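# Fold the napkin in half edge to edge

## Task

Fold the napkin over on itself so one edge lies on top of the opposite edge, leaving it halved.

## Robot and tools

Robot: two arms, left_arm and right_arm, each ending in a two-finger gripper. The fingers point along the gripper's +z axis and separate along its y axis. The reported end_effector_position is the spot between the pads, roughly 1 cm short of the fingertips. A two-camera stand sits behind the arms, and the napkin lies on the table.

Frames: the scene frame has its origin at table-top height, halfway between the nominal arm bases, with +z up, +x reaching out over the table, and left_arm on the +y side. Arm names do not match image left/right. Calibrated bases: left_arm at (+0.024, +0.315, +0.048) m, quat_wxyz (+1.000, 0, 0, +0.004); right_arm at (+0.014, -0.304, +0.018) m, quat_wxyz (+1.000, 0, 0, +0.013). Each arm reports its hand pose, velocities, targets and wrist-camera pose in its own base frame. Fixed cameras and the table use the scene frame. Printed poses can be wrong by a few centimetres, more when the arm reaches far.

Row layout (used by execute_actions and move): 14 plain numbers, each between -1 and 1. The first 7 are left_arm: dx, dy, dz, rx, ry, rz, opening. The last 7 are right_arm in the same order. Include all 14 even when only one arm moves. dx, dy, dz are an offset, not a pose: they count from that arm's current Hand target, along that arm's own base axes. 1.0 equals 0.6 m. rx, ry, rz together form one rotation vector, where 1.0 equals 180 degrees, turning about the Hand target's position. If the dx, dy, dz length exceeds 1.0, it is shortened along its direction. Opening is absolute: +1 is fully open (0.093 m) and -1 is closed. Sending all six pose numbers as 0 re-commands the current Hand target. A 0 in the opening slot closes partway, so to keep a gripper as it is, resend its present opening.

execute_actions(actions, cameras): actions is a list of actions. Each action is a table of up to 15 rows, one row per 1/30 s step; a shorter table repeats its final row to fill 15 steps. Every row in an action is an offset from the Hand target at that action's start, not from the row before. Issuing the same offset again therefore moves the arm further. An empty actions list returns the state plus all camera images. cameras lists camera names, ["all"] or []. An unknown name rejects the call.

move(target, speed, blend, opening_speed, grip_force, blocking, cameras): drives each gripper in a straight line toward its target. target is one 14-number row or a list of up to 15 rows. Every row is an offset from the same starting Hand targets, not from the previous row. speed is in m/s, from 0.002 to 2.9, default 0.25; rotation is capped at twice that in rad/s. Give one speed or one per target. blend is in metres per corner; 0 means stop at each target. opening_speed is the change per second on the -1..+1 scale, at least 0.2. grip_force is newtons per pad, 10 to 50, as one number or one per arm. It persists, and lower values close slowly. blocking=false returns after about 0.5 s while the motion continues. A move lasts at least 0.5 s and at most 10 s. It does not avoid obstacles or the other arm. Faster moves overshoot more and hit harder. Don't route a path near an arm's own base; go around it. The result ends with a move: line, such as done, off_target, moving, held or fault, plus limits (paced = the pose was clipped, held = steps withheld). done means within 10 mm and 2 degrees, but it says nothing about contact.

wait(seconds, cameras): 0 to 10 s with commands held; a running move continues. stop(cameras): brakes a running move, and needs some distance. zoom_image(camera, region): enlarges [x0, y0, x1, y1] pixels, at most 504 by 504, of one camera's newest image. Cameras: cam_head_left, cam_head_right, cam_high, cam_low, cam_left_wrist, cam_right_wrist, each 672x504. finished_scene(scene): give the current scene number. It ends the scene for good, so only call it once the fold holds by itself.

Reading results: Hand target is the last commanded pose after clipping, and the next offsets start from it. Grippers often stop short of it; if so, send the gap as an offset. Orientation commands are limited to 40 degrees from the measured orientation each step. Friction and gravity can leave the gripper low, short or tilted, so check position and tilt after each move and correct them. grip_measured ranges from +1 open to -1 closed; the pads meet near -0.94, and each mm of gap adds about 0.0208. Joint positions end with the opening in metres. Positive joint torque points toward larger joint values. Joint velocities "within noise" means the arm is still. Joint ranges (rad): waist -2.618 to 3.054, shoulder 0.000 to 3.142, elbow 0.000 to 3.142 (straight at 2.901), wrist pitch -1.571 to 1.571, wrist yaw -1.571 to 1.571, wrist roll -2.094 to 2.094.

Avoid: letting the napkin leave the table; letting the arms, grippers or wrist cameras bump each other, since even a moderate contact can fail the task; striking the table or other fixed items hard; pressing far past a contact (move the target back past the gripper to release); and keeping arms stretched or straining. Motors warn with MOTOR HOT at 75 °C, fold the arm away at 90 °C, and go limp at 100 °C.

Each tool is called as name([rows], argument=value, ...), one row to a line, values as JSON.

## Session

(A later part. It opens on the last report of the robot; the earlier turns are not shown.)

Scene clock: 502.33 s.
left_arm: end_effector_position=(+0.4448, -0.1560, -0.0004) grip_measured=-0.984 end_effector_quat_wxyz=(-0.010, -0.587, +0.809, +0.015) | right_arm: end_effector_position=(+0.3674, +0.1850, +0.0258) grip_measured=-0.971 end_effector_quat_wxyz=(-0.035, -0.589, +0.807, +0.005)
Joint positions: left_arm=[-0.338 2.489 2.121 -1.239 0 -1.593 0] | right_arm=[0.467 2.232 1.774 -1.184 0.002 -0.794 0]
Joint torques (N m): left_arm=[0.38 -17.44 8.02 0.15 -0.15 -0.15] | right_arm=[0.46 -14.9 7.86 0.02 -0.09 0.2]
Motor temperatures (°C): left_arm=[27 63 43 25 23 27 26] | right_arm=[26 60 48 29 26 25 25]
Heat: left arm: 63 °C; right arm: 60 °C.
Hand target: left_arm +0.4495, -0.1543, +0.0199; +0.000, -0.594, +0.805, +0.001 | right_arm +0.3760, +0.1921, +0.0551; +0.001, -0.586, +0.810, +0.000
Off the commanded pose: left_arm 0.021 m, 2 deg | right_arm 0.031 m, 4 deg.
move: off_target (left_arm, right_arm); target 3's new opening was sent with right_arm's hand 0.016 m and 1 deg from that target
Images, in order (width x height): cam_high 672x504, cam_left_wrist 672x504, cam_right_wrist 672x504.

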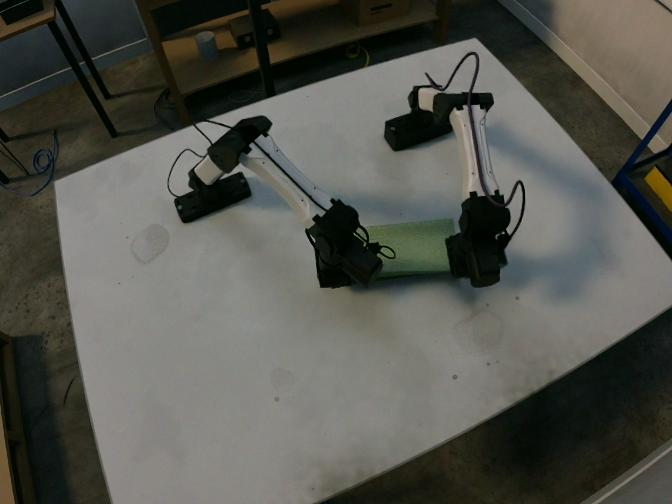

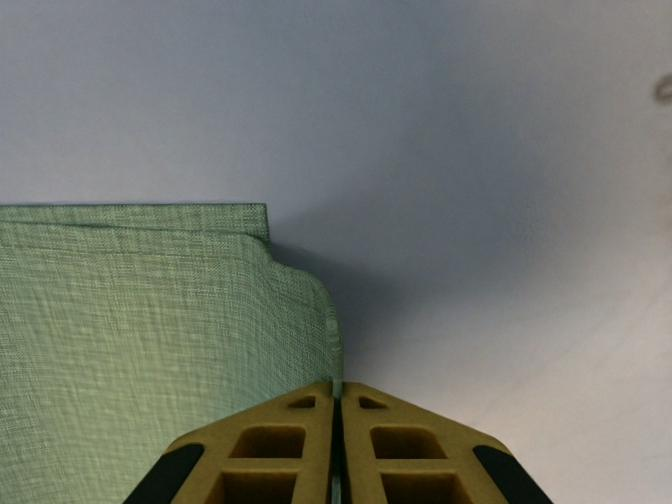

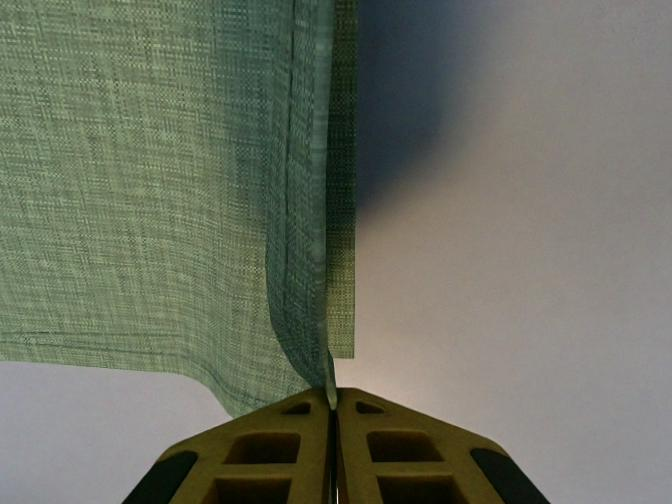

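move([
  [-0.2587,0.0782,0.1452,0,0,0,-1,-0.2197,0.0577,0.1615,0,0,0,-1],
  [-0.1575,0.0632,0.0952,0,0,0,-1,-0.1193,0.039,0.1048,0,0,0,-1],
  [-0.1077,0.0498,0.0302,0,0,0,-1,-0.0697,0.0248,0.0332,0,0,0,-1],
  [-0.085,0.0438,-0.0298,0,0,0,-1,-0.0473,0.0183,-0.0302,0,0,0,-1],
  [-0.0732,0.0407,-0.0798,0,0,0,-1,-0.0345,0.0147,-0.0802,0,0,0,-1],
], speed=[0.13, 0.13, 0.13, 0.1, 0.08], blend=[0, 0.02, 0.015, 0.01, 0], cameras=["cam_left_wrist", "cam_right_wrist", "cam_high", "cam_head_right"])

zoom_image(camera="cam_high", region=[290, 190, 500, 330])

Scene clock: 552.47 s.
left_arm: end_effector_position=(+0.3948, -0.1310, -0.0268) grip_measured=-0.984 end_effector_quat_wxyz=(-0.007, -0.595, +0.804, +0.009) | right_arm: end_effector_position=(+0.3562, +0.2038, +0.0153) grip_measured=-0.971 end_effector_quat_wxyz=(+0.007, -0.583, +0.812, -0.002)
Joint positions: left_arm=[-0.32 2.271 1.623 -0.947 0.001 -1.595 0] | right_arm=[0.521 2.157 1.612 -1.011 0.002 -0.725 0]
Joint torques (N m): left_arm=[0.62 -11.07 8.57 0.49 -0.16 0.05] | right_arm=[-0.46 -9.03 4.33 0.53 -0.09 -0.07]
Motor temperatures (°C): left_arm=[27 72 45 24 23 27 26] | right_arm=[26 80 46 28 26 25 26]
Heat: left arm: 72 °C; right arm: 80 °C. Fold the right arm in close to its base, or ease its load, before you think long.
Hand target: left_arm +0.4056, -0.1299, -0.0280; +0.000, -0.594, +0.805, +0.001 | right_arm +0.3554, +0.2009, +0.0070; +0.001, -0.586, +0.810, +0.000
Off the commanded pose: left_arm 0.011 m, 1 deg | right_arm 0.009 m, 1 deg.
MOTOR HOT: joint 2 (shoulder) of the right arm reports 80 °C; the controller's stop level is 90 °C. To cool a motor, set the load down, stop pushing, or move to a pose that needs little force.
move: off_target (left_arm)
Images, in order (width x height): cam_head_right 672x504, cam_high 672x504, cam_left_wrist 672x504, cam_right_wrist 672x504.

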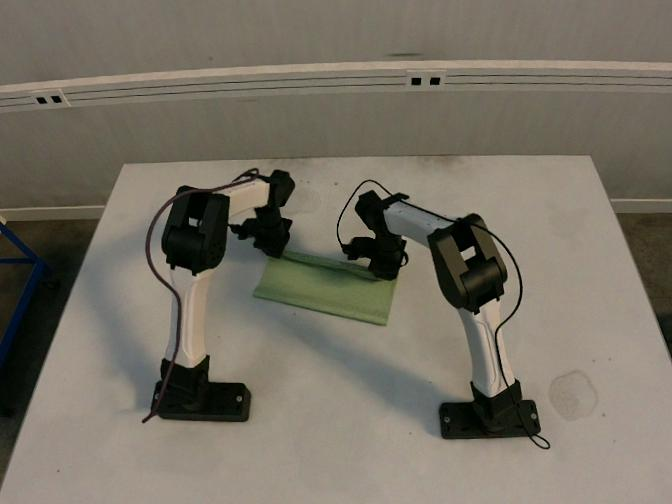

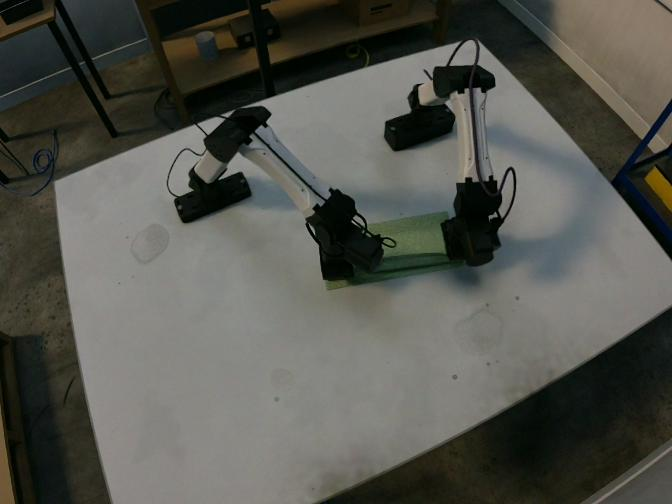

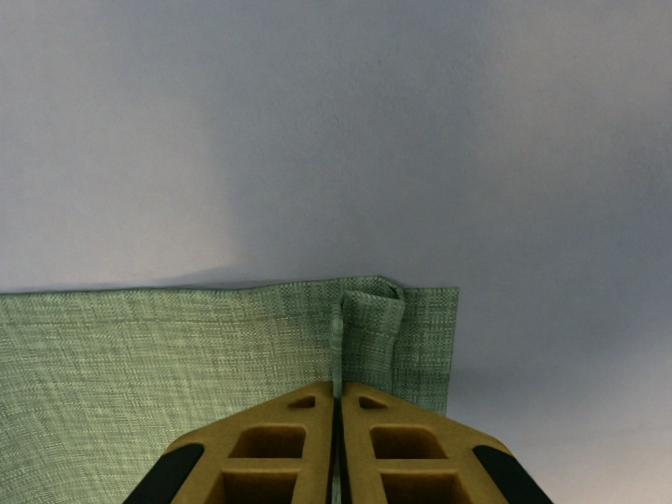

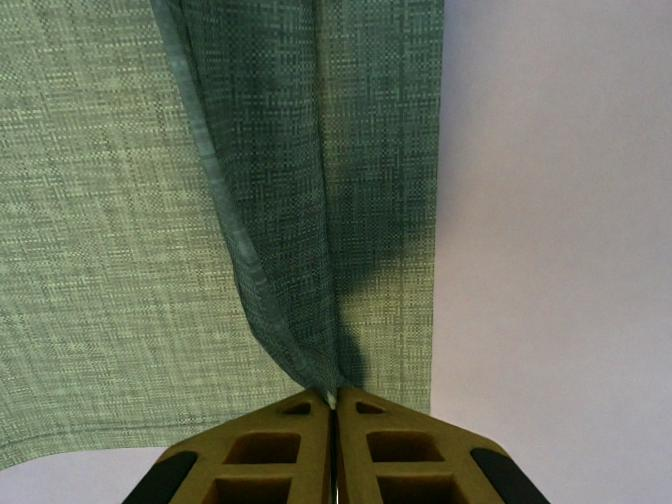

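Scaled by 2.400 from the camera's 672x504 image, which has a finer 960x720 frame.

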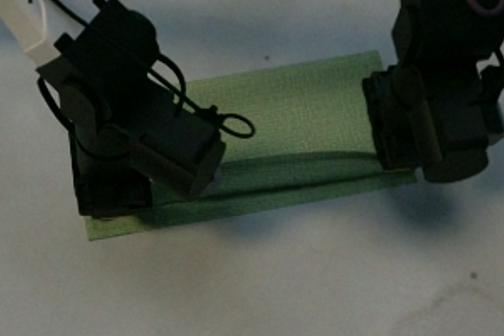

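move([
  [0,0,-0.005,0,0,0,-0.4,0,0,-0.01,0,0,0,-0.4],
  [0,0,0.13,0,0,0,-0.4,0,0,0.13,0,0,0,-0.4],
  [-0.25,0.18,0.25,0,0,0,-0.4,-0.28,-0.17,0.24,0,0,0,-0.4],
], speed=[0.05, 0.07, 0.25], opening_speed=1, blend=[0, 0.02, 0], cameras=["cam_left_wrist", "cam_high", "cam_head_right"])

zoom_image(camera="cam_high", region=[290, 190, 500, 330])

Scene clock: 570.23 s.
left_arm: end_effector_position=(+0.2642, -0.0242, +0.1248) grip_measured=-0.403 end_effector_quat_wxyz=(+0.009, -0.597, +0.802, -0.009) | right_arm: end_effector_position=(+0.1914, +0.1023, +0.1521) grip_measured=-0.402 end_effector_quat_wxyz=(+0.004, -0.584, +0.812, -0.001)
Joint positions: left_arm=[-0.091 1.522 1.242 -1.266 0 -1.372 0.026] | right_arm=[0.492 1.356 1.207 -1.413 0.002 -0.754 0.026]
Joint torques (N m): left_arm=[0.25 -6.9 5.38 0.29 -0.15 0.04] | right_arm=[-0.47 -4.72 4.33 0.29 -0.08 -0.06]
Motor temperatures (°C): left_arm=[27 70 45 24 23 27 26] | right_arm=[26 70 45 29 26 25 26]
Heat: left arm: 70 °C; right arm: 70 °C.
Hand target: left_arm +0.2556, -0.0218, +0.1220; +0.000, -0.594, +0.805, +0.001 | right_arm +0.1874, +0.0989, +0.1510; +0.001, -0.586, +0.810, +0.000
Off the commanded pose: left_arm 0.009 m, 2 deg | right_arm 0.005 m, 1 deg.
MOTOR HOT: cleared for the motors of the right arm.
move: done
Images, in order (width x height): cam_head_right 672x504, cam_high 672x504, cam_left_wrist 672x504.

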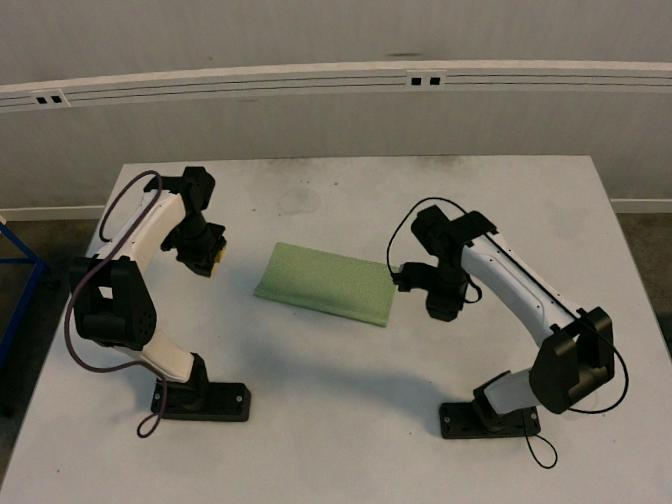

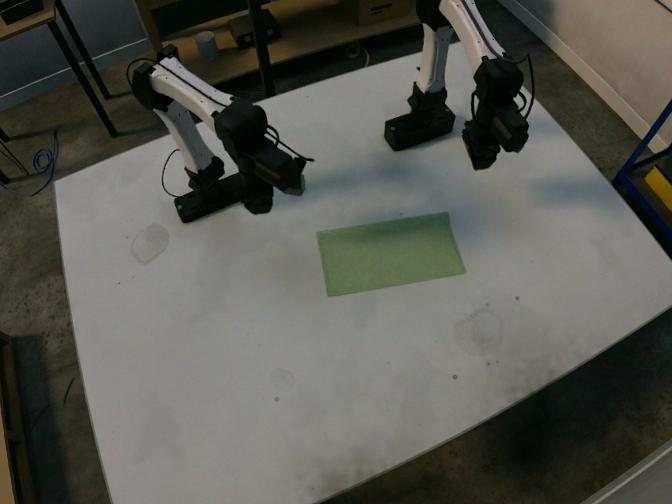

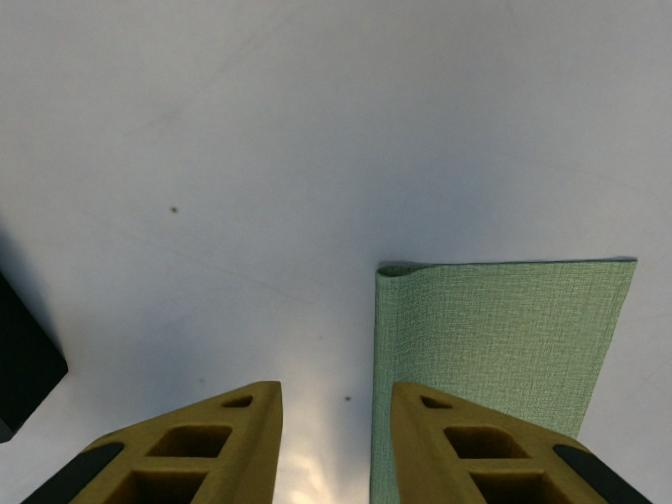

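Scaled by 2.400 from the camera's 672x504 image, which has a finer 960x720 frame.

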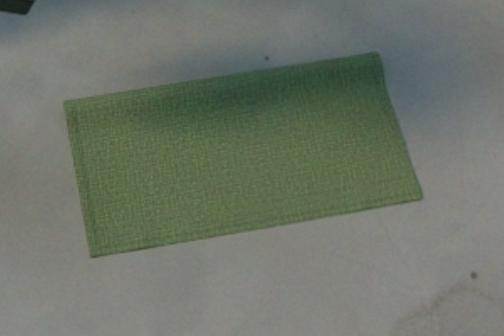

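zoom_image(camera="cam_high", region=[430, 200, 480, 290])

zoom_image(camera="cam_high", region=[305, 220, 395, 310])

zoom_image(camera="cam_left_wrist", region=[520, 220, 672, 372])

Scaled by 5.600 from the camera's 672x504 image, which has a finer 960x720 frame.

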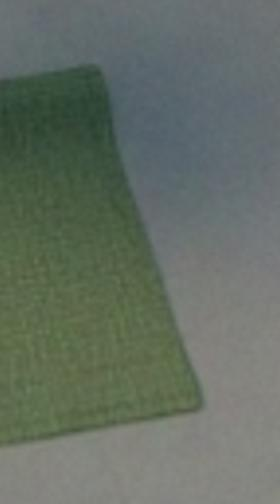

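Scaled by 5.600 from the camera's 672x504 image, which has a finer 960x720 frame.

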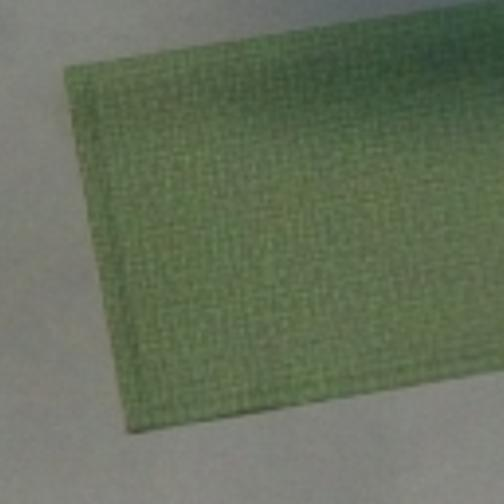

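Scaled by 3.316 from the camera's 672x504 image, which has a finer 960x720 frame.

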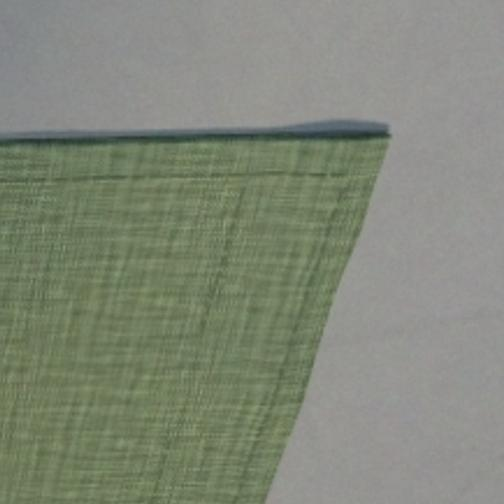

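wait(seconds=0.1, cameras=["cam_low", "cam_head_left", "cam_right_wrist"])

zoom_image(camera="cam_low", region=[260, 240, 400, 320])

Scene clock: 617.60 s.
left_arm: end_effector_position=(+0.2642, -0.0242, +0.1248) grip_measured=-0.403 end_effector_quat_wxyz=(+0.009, -0.597, +0.802, -0.009) | right_arm: end_effector_position=(+0.1914, +0.1023, +0.1521) grip_measured=-0.402 end_effector_quat_wxyz=(+0.004, -0.584, +0.812, -0.001)
Joint positions: left_arm=[-0.091 1.522 1.242 -1.266 0 -1.371 0.026] | right_arm=[0.492 1.356 1.207 -1.413 0.002 -0.754 0.026]
Joint torques (N m): left_arm=[0.29 -6.87 5.39 0.31 -0.15 0.05] | right_arm=[-0.49 -4.72 4.34 0.3 -0.08 -0.06]
Motor temperatures (°C): left_arm=[27 56 42 24 23 27 26] | right_arm=[26 54 43 28 26 25 26]
Heat: left arm: 56 °C; right arm: 54 °C.
Hand target: left_arm +0.2556, -0.0219, +0.1220; +0.000, -0.594, +0.805, +0.000 | right_arm +0.1874, +0.0989, +0.1510; +0.001, -0.586, +0.810, +0.000
Tool commands: left_gripper/opening=-0.4 right_gripper/opening=-0.4
Off the commanded pose: left_arm 0.009 m, 2 deg | right_arm 0.005 m, 1 deg.
wait: 0.10 s; at rest from the start
Images, in order (width x height): cam_head_left 672x504, cam_low 672x504, cam_right_wrist 672x504.

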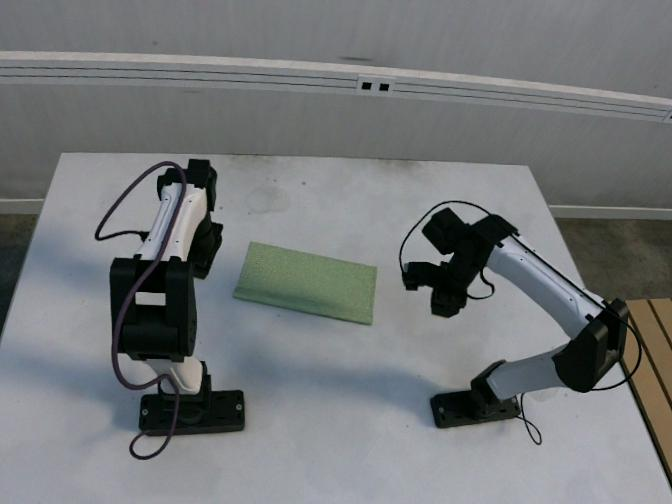

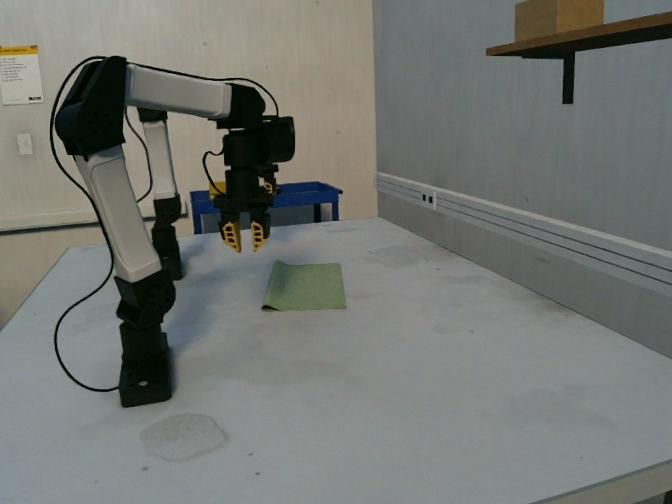

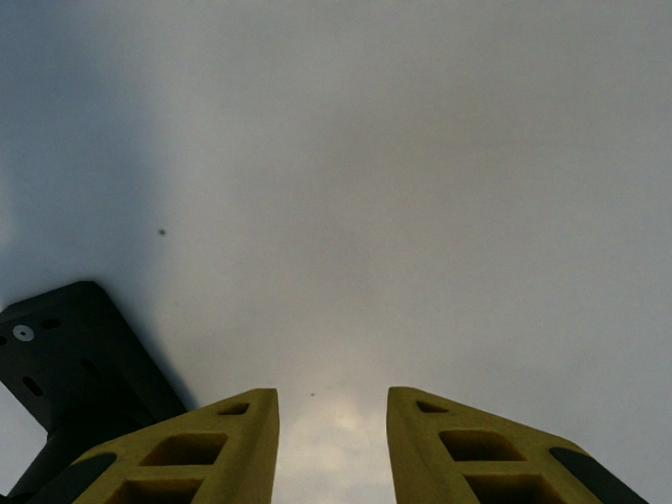

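Scaled by 3.600 from the camera's 672x504 image, which has a finer 960x720 frame.

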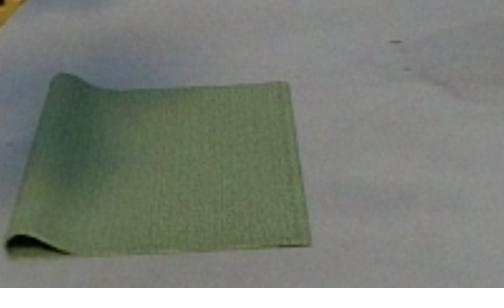

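zoom_image(camera="cam_low", region=[300, 290, 360, 320])

zoom_image(camera="cam_low", region=[255, 290, 315, 320])

Scaled by 8.400 from the camera's 672x504 image, which has a finer 960x720 frame.

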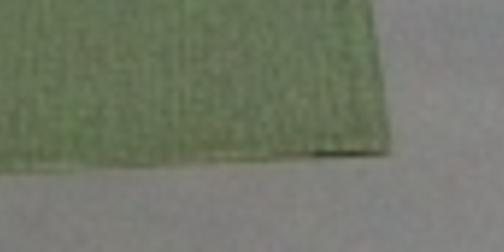

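Scaled by 8.400 from the camera's 672x504 image, which has a finer 960x720 frame.

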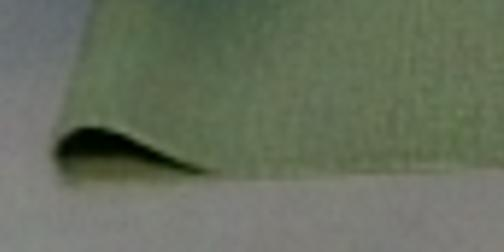

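move(target=[0.304,-0.2118,-0.2167,0,0,0,-0.545,0.3385,0.1602,-0.2067,0,0,0,-0.545], speed=0.25, cameras=["cam_left_wrist", "cam_right_wrist"])

Scene clock: 686.20 s.
left_arm: end_effector_position=(+0.4368, -0.1470, -0.0075) grip_measured=-0.542 end_effector_quat_wxyz=(+0.002, -0.589, +0.808, -0.003) | right_arm: end_effector_position=(+0.3821, +0.1933, +0.0228) grip_measured=-0.543 end_effector_quat_wxyz=(-0.008, -0.583, +0.812, +0.000)
Joint positions: left_arm=[-0.325 2.395 1.923 -1.092 0 -1.585 0.019] | right_arm=[0.469 2.249 1.794 -1.131 0.002 -0.777 0.019]
Joint torques (N m): left_arm=[-0.38 -12.46 9.05 0.25 -0.17 -0.2] | right_arm=[-0.42 -9.89 8.21 0.25 -0.09 -0.06]
Motor temperatures (°C): left_arm=[27 51 40 24 23 27 26] | right_arm=[26 49 42 28 26 25 25]
Heat: left arm: 51 °C; right arm: 49 °C.
Hand target: left_arm +0.4381, -0.1489, -0.0079; +0.000, -0.594, +0.805, +0.000 | right_arm +0.3904, +0.1950, +0.0268; +0.000, -0.586, +0.810, +0.000
Off the commanded pose: left_arm 0.002 m, 1 deg | right_arm 0.009 m, 1 deg.
move: done
Images, in order (width x height): cam_left_wrist 672x504, cam_right_wrist 672x504.

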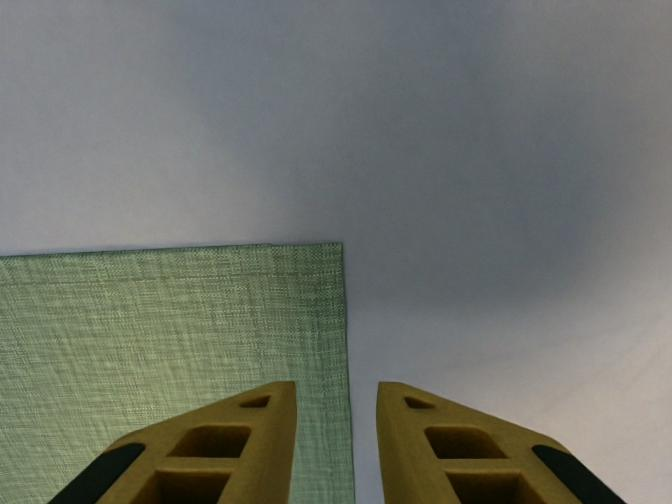

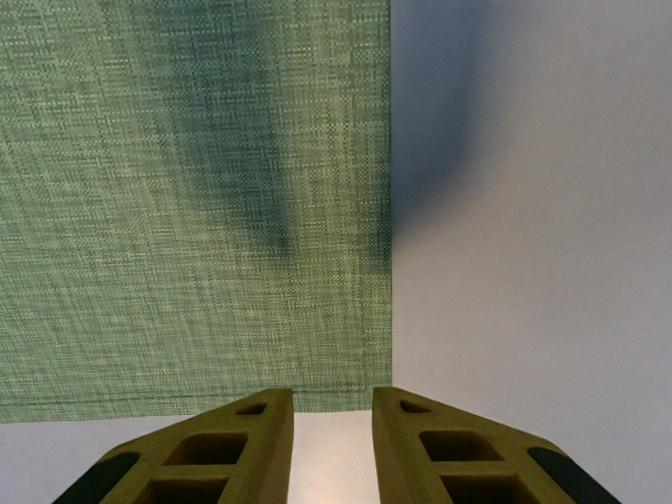

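move([
  [-0.005,0.005,0,0,0,0,-0.545,0.0178,-0.0045,0,0,0,0,-0.545],
  [-0.005,0.005,-0.075,0,0,0,-0.545,0.0178,-0.0045,-0.0747,0,0,0,-0.545],
  [-0.005,0.005,-0.075,0,0,0,-1,0.0178,-0.0045,-0.0747,0,0,0,-1],
  [-0.0702,0.0215,0.08,0,0,0,-1,-0.0607,0.0088,0.08,0,0,0,-1],
  [-0.3202,0.0793,0.1798,0,0,0,-1,-0.308,0.0705,0.192,0,0,0,-1],
], speed=[0.1, 0.06, 0.05, 0.1, 0.15], opening_speed=0.8, blend=[0.003, 0, 0, 0.02, 0], cameras=["cam_low", "cam_left_wrist", "cam_right_wrist"])

move([
  [0.125,-0.029,-0.0166,0,0,0,-1,0.1245,-0.031,-0.0183,0,0,0,-1],
  [0.1965,-0.0455,-0.0883,0,0,0,-1,0.1957,-0.0488,-0.0967,0,0,0,-1],
  [0.2274,-0.0526,-0.1566,0,0,0,-1,0.2263,-0.0565,-0.1667,0,0,0,-1],
  [0.2307,-0.0533,-0.2133,0,0,0,-1,0.2295,-0.0573,-0.2333,0,0,0,-1],
], speed=[0.13, 0.13, 0.1, 0.08], blend=[0.02, 0.015, 0.01, 0], cameras=["cam_low", "cam_left_wrist", "cam_right_wrist", "cam_high"])

zoom_image(camera="cam_low", region=[250, 230, 390, 320])

zoom_image(camera="cam_high", region=[290, 190, 500, 330])

Scene clock: 732.63 s.
left_arm: end_effector_position=(+0.2549, -0.1028, +0.1009) grip_measured=-0.984 end_effector_quat_wxyz=(+0.005, -0.591, +0.807, -0.009) | right_arm: end_effector_position=(+0.2091, +0.2414, +0.1340) grip_measured=-0.972 end_effector_quat_wxyz=(-0.009, -0.592, +0.806, -0.002)
Joint positions: left_arm=[-0.383 1.571 1.195 -1.175 0 -1.648 0] | right_arm=[0.857 1.767 1.542 -1.363 -0.001 -0.41 0]
Joint torques (N m): left_arm=[-0.69 -7.73 5.46 0.27 -0.16 -0.2] | right_arm=[0.12 -10.22 4.37 0.24 -0.04 0.19]
Motor temperatures (°C): left_arm=[27 64 41 24 23 27 26] | right_arm=[26 63 48 28 26 25 26]
Heat: left arm: 64 °C; right arm: 63 °C.
Hand target: left_arm +0.2460, -0.1013, +0.1000; +0.000, -0.594, +0.805, +0.000 | right_arm +0.2056, +0.2372, +0.1420; +0.000, -0.586, +0.810, +0.000
Off the commanded pose: left_arm 0.009 m, 1 deg | right_arm 0.010 m, 1 deg.
move: done; target 3's new opening was sent with left_arm's hand 0.016 m and 1 deg from that target
Images, in order (width x height): cam_low 672x504, cam_left_wrist 672x504, cam_right_wrist 672x504.

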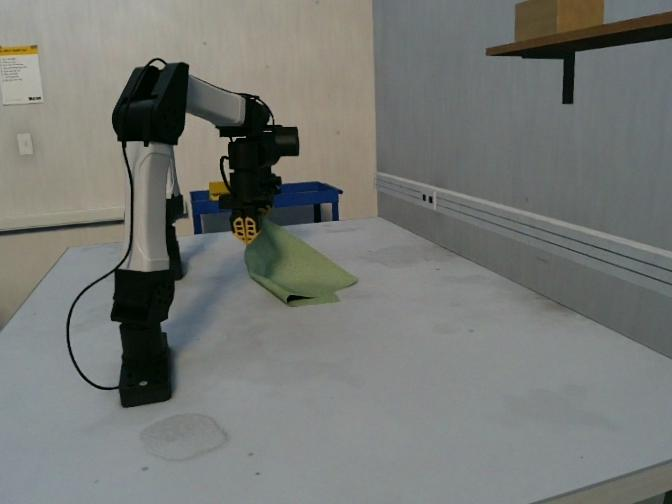

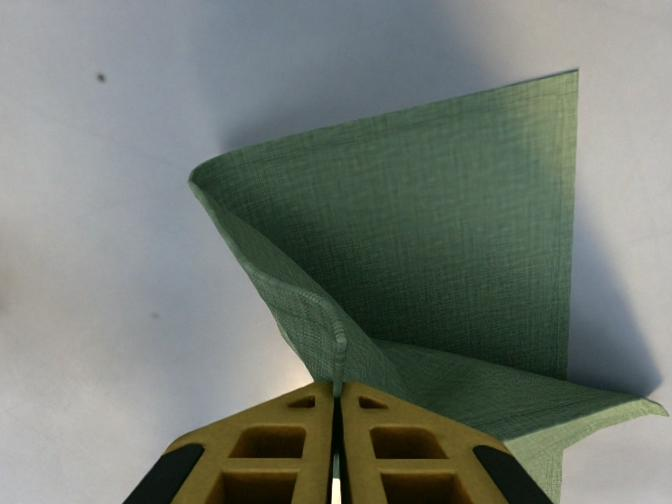

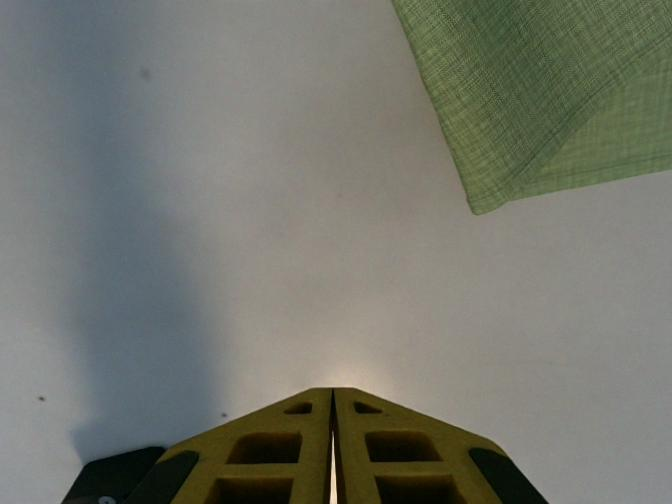

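Scene clock: 735.37 s.
left_arm: end_effector_position=(+0.3870, -0.1380, -0.0178) grip_measured=-0.984 end_effector_quat_wxyz=(+0.004, -0.596, +0.803, -0.007) | right_arm: end_effector_position=(+0.3432, +0.2064, +0.0095) grip_measured=-0.972 end_effector_quat_wxyz=(+0.006, -0.584, +0.812, +0.000)
Joint positions: left_arm=[-0.342 2.203 1.547 -0.898 0 -1.619 0] | right_arm=[0.541 2.131 1.546 -0.975 -0.001 -0.706 0]
Joint torques (N m): left_arm=[0.51 -10.65 5.11 0.6 -0.16 0.05] | right_arm=[-0.49 -8.88 4.34 0.5 -0.06 -0.06]
Motor temperatures (°C): left_arm=[27 64 42 24 23 27 26] | right_arm=[26 62 48 28 26 25 26]
Heat: left arm: 64 °C; right arm: 62 °C.
Hand target: left_arm +0.3843, -0.1333, -0.0281; +0.000, -0.594, +0.805, +0.001 | right_arm +0.3433, +0.2030, +0.0021; +0.000, -0.586, +0.810, +0.000
Off the commanded pose: left_arm 0.012 m, 1 deg | right_arm 0.008 m, 1 deg.
move: off_target (left_arm)
Images, in order (width x height): cam_high 672x504, cam_low 672x504, cam_left_wrist 672x504, cam_right_wrist 672x504.

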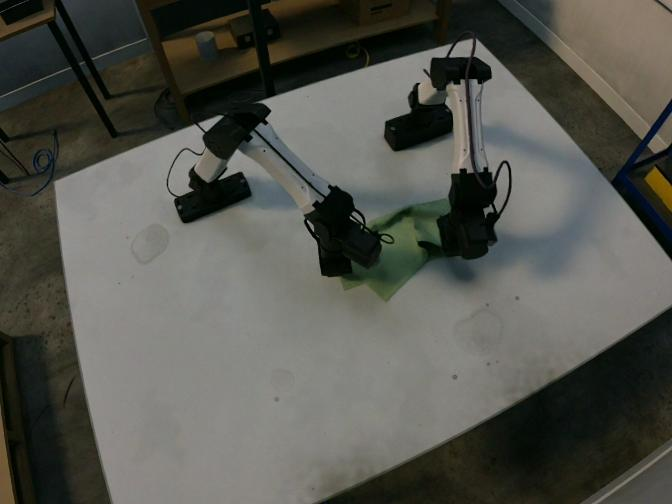

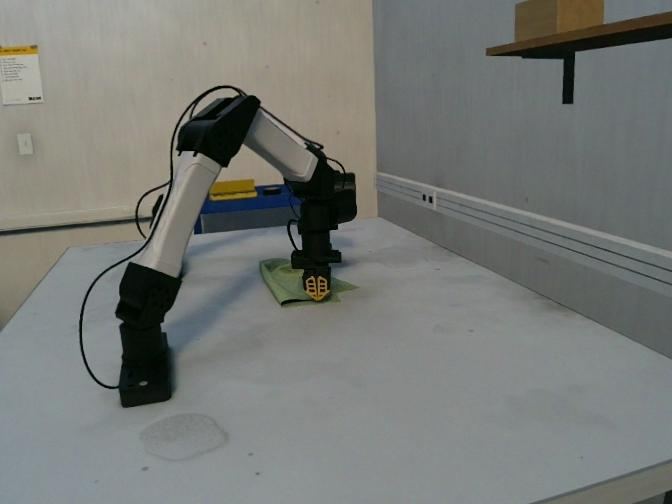

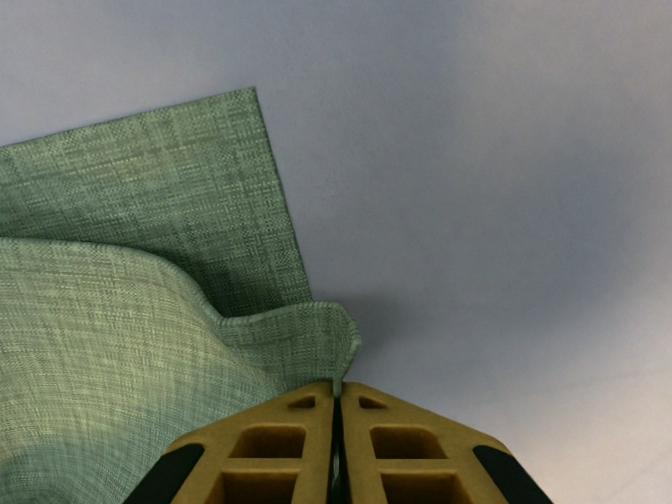

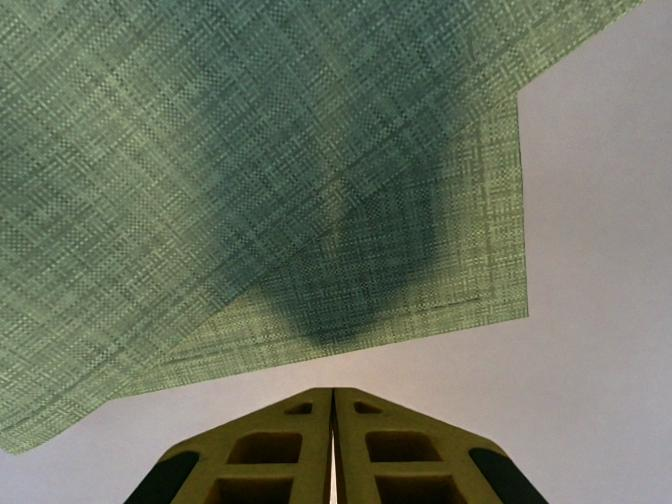

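Scaled by 3.600 from the camera's 672x504 image, which has a finer 960x720 frame.

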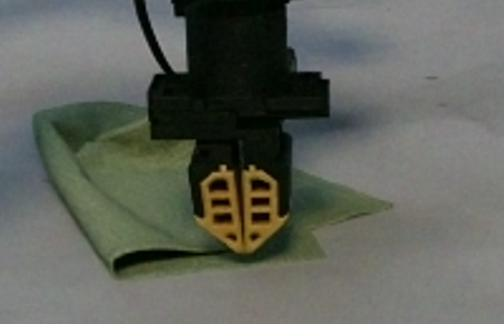

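Scaled by 2.400 from the camera's 672x504 image, which has a finer 960x720 frame.

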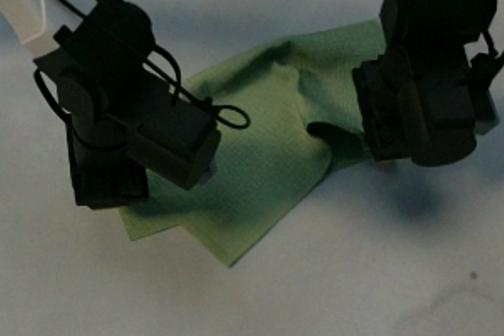

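move([
  [-0.1405,0.0855,0.1968,0,0,0.083,-1,-0.02,0,0.13,0,0,0,-1],
  [-0.0738,0.0855,0.0968,0,0,0.083,-1,-0.2,-0.2,0.25,0,0,0,-0.316],
  [-0.06,0.0858,0.0068,0,0,0.083,-1,-0.2,-0.2,0.25,0,0,0,-0.316],
], speed=[0.12, 0.12, 0.08], blend=[0.02, 0.02, 0], cameras=["cam_low", "cam_left_wrist", "cam_head_right", "cam_high"])

zoom_image(camera="cam_high", region=[290, 190, 500, 330])

zoom_image(camera="cam_low", region=[230, 220, 390, 320])

Scene clock: 781.27 s.
left_arm: end_effector_position=(+0.3506, -0.0855, -0.0164) grip_measured=-0.984 end_effector_quat_wxyz=(-0.003, +0.695, -0.719, +0.005) | right_arm: end_effector_position=(+0.2282, +0.0862, +0.1501) grip_measured=-0.318 end_effector_quat_wxyz=(-0.001, -0.583, +0.812, +0.001)
Joint positions: left_arm=[-0.239 2.035 1.283 -0.808 0 -1.777 0] | right_arm=[0.361 1.468 1.293 -1.398 -0.001 -0.885 0.03]
Joint torques (N m): left_arm=[0.49 -9.2 5.08 0.6 -0.16 0.04] | right_arm=[-0.36 -6.57 4.31 0.28 -0.06 -0.06]
Motor temperatures (°C): left_arm=[27 60 40 24 23 27 26] | right_arm=[26 62 44 28 26 25 26]
Heat: left arm: 60 °C; right arm: 62 °C.
Hand target: left_arm +0.3483, -0.0819, -0.0240; +0.000, +0.693, -0.721, +0.000 | right_arm +0.2233, +0.0830, +0.1521; +0.001, -0.586, +0.810, +0.000
Off the commanded pose: left_arm 0.009 m, 1 deg | right_arm 0.006 m, 1 deg.
move: done; blend cut to 0 m at target 2
Images, in order (width x height): cam_head_right 672x504, cam_high 672x504, cam_low 672x504, cam_left_wrist 672x504.

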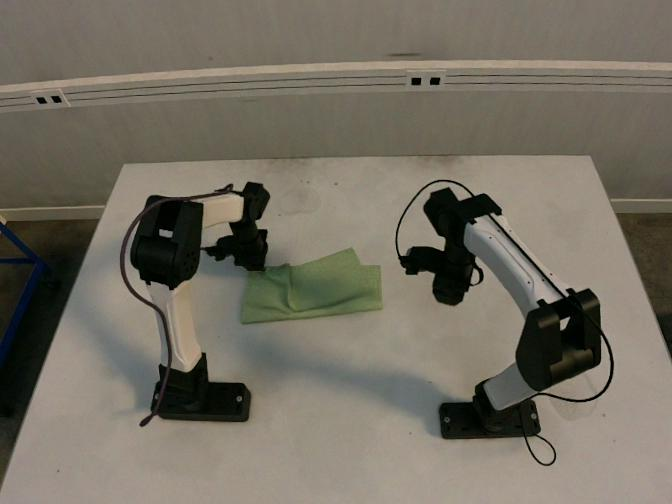

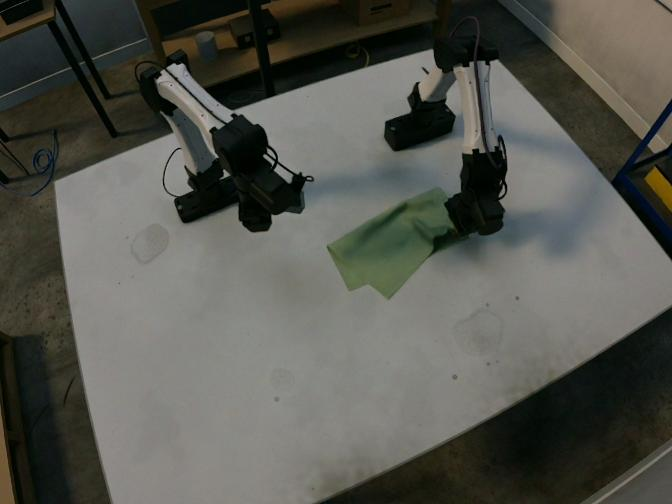

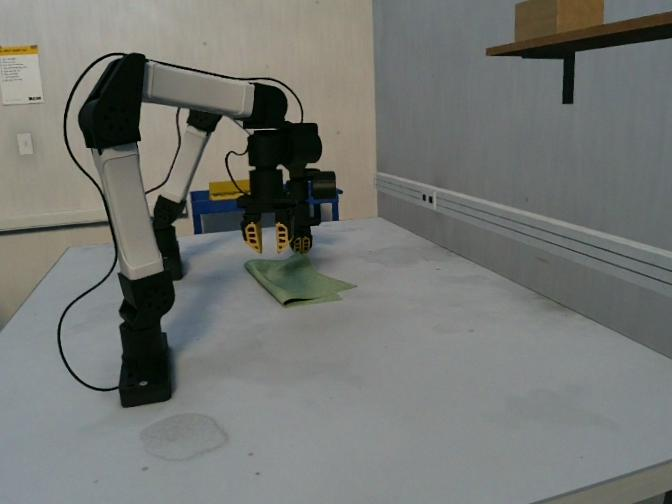

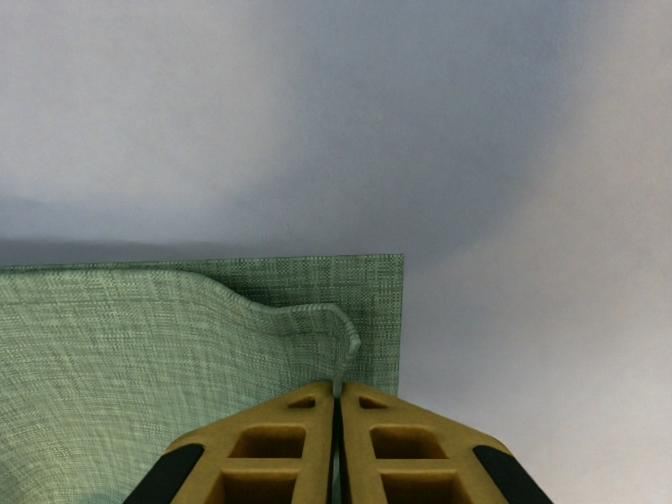

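Scaled by 2.400 from the camera's 672x504 image, which has a finer 960x720 frame.

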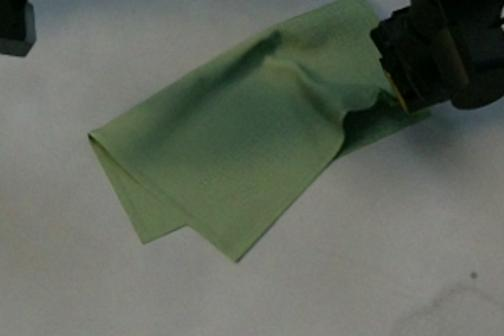

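Scaled by 3.150 from the camera's 672x504 image, which has a finer 960x720 frame.

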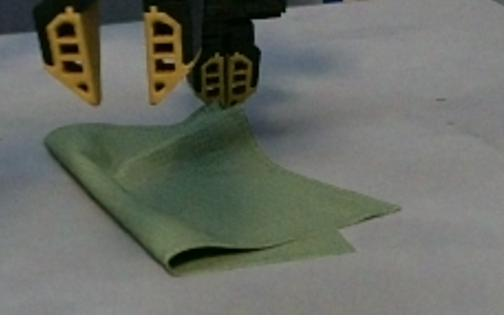

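move(target=[0,0,0,0,0,0,-1,0.3368,0.3478,-0.2035,0,0,-0.2778,-0.316], speed=0.3, cameras=["cam_right_wrist", "cam_head_right"])

Scene clock: 829.77 s.
left_arm: end_effector_position=(+0.3507, -0.0856, -0.0164) grip_measured=-0.984 end_effector_quat_wxyz=(-0.003, +0.695, -0.719, +0.005) | right_arm: end_effector_position=(+0.4226, +0.2884, +0.0299) grip_measured=-0.318 end_effector_quat_wxyz=(+0.003, -0.194, +0.981, +0.001)
Joint positions: left_arm=[-0.239 2.035 1.283 -0.807 0 -1.777 0] | right_arm=[0.599 2.765 2.772 -1.572 -0.001 0.208 0.03]
Joint torques (N m): left_arm=[0.53 -9.16 5.11 0.59 -0.16 0.06] | right_arm=[0.27 -11.9 8.39 0.33 0 0.2]
Motor temperatures (°C): left_arm=[27 57 38 24 23 27 26] | right_arm=[26 54 42 27 26 25 26]
Heat: left arm: 57 °C; right arm: 54 °C.
Hand target: left_arm +0.3483, -0.0819, -0.0240; +0.000, +0.693, -0.721, +0.000 | right_arm +0.4255, +0.2916, +0.0300; +0.001, -0.189, +0.982, +0.000
Off the commanded pose: left_arm 0.009 m, 1 deg | right_arm 0.004 m, 1 deg.
joint sent to its limit (right arm) — joint 4 (wrist pitch), lower limit. The joint targets still meet the commanded pose.
move: done
Images, in order (width x height): cam_head_right 672x504, cam_right_wrist 672x504.

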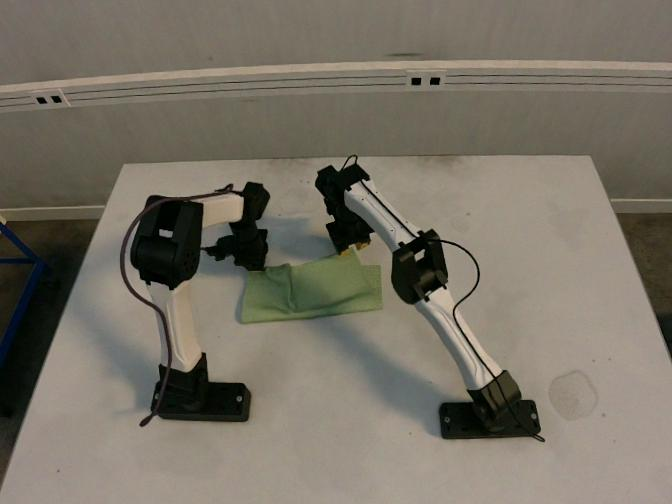

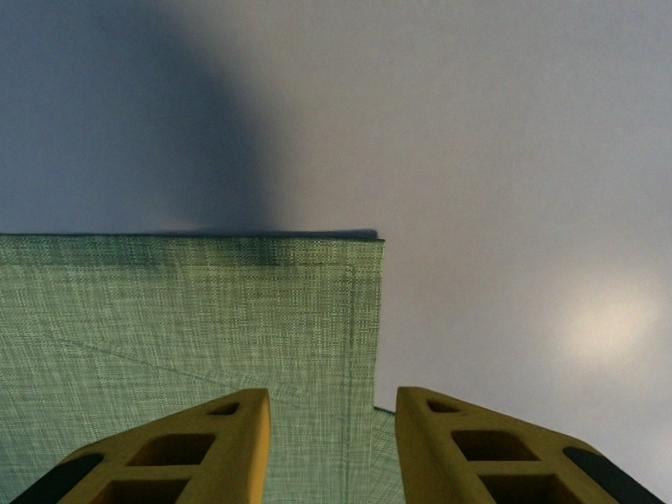

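move([
  [0,0,0,0,0,0,-1,0.0038,-0.0092,0,0,0,0,-0.316],
  [0,0,0,0,0,0,-1,0.0038,-0.0092,-0.08,0,0,0,-0.316],
  [0,0,0,0,0,0,-1,0.0038,-0.0092,-0.08,0,0,0,-1],
  [0,0,0,0,0,0,-1,-0.0543,-0.0463,0.075,0,0,0,-1],
], speed=[0.1, 0.06, 0.05, 0.1], opening_speed=0.8, blend=[0.003, 0, 0, 0], cameras=["cam_right_wrist", "cam_low"])

Scene clock: 856.57 s.
left_arm: end_effector_position=(+0.3508, -0.0856, -0.0163) grip_measured=-0.984 end_effector_quat_wxyz=(-0.003, +0.695, -0.719, +0.005) | right_arm: end_effector_position=(+0.3906, +0.2686, +0.0515) grip_measured=-0.971 end_effector_quat_wxyz=(-0.021, -0.193, +0.981, +0.001)
Joint positions: left_arm=[-0.239 2.035 1.283 -0.806 0 -1.777 0] | right_arm=[0.596 2.505 2.357 -1.462 -0.018 0.208 0]
Joint torques (N m): left_arm=[0.51 -9.16 5.11 0.58 -0.16 0.06] | right_arm=[-0.28 -16.95 4.67 0.19 0.16 0.11]
Motor temperatures (°C): left_arm=[27 56 38 24 23 27 26] | right_arm=[26 69 44 27 26 25 26]
Heat: left arm: 56 °C; right arm: 69 °C.
Hand target: left_arm +0.3484, -0.0819, -0.0240; +0.000, +0.693, -0.721, +0.000 | right_arm +0.3929, +0.2639, +0.0750; +0.001, -0.189, +0.982, +0.000
Off the commanded pose: left_arm 0.009 m, 1 deg | right_arm 0.024 m, 3 deg.
move: off_target (right_arm); target 3's new opening was sent with right_arm's hand 0.017 m and 1 deg from that target
Images, in order (width x height): cam_low 672x504, cam_right_wrist 672x504.

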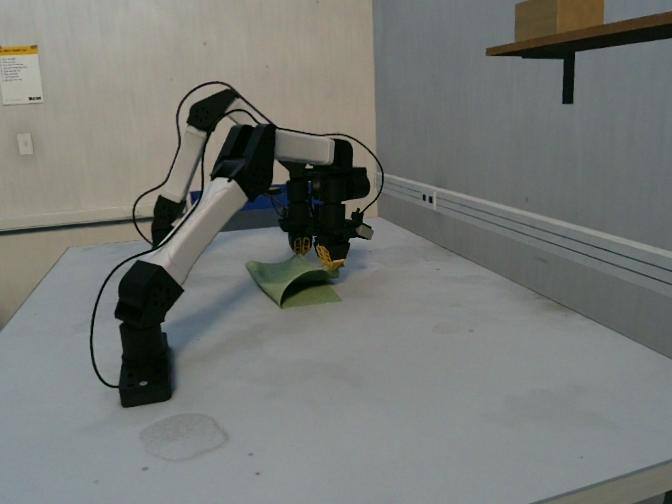

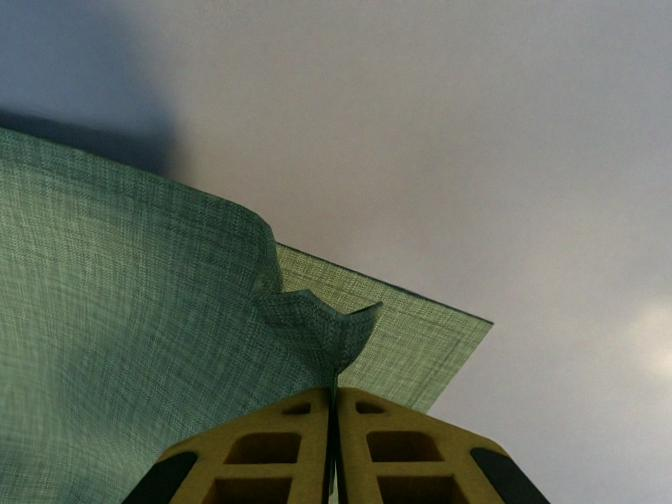

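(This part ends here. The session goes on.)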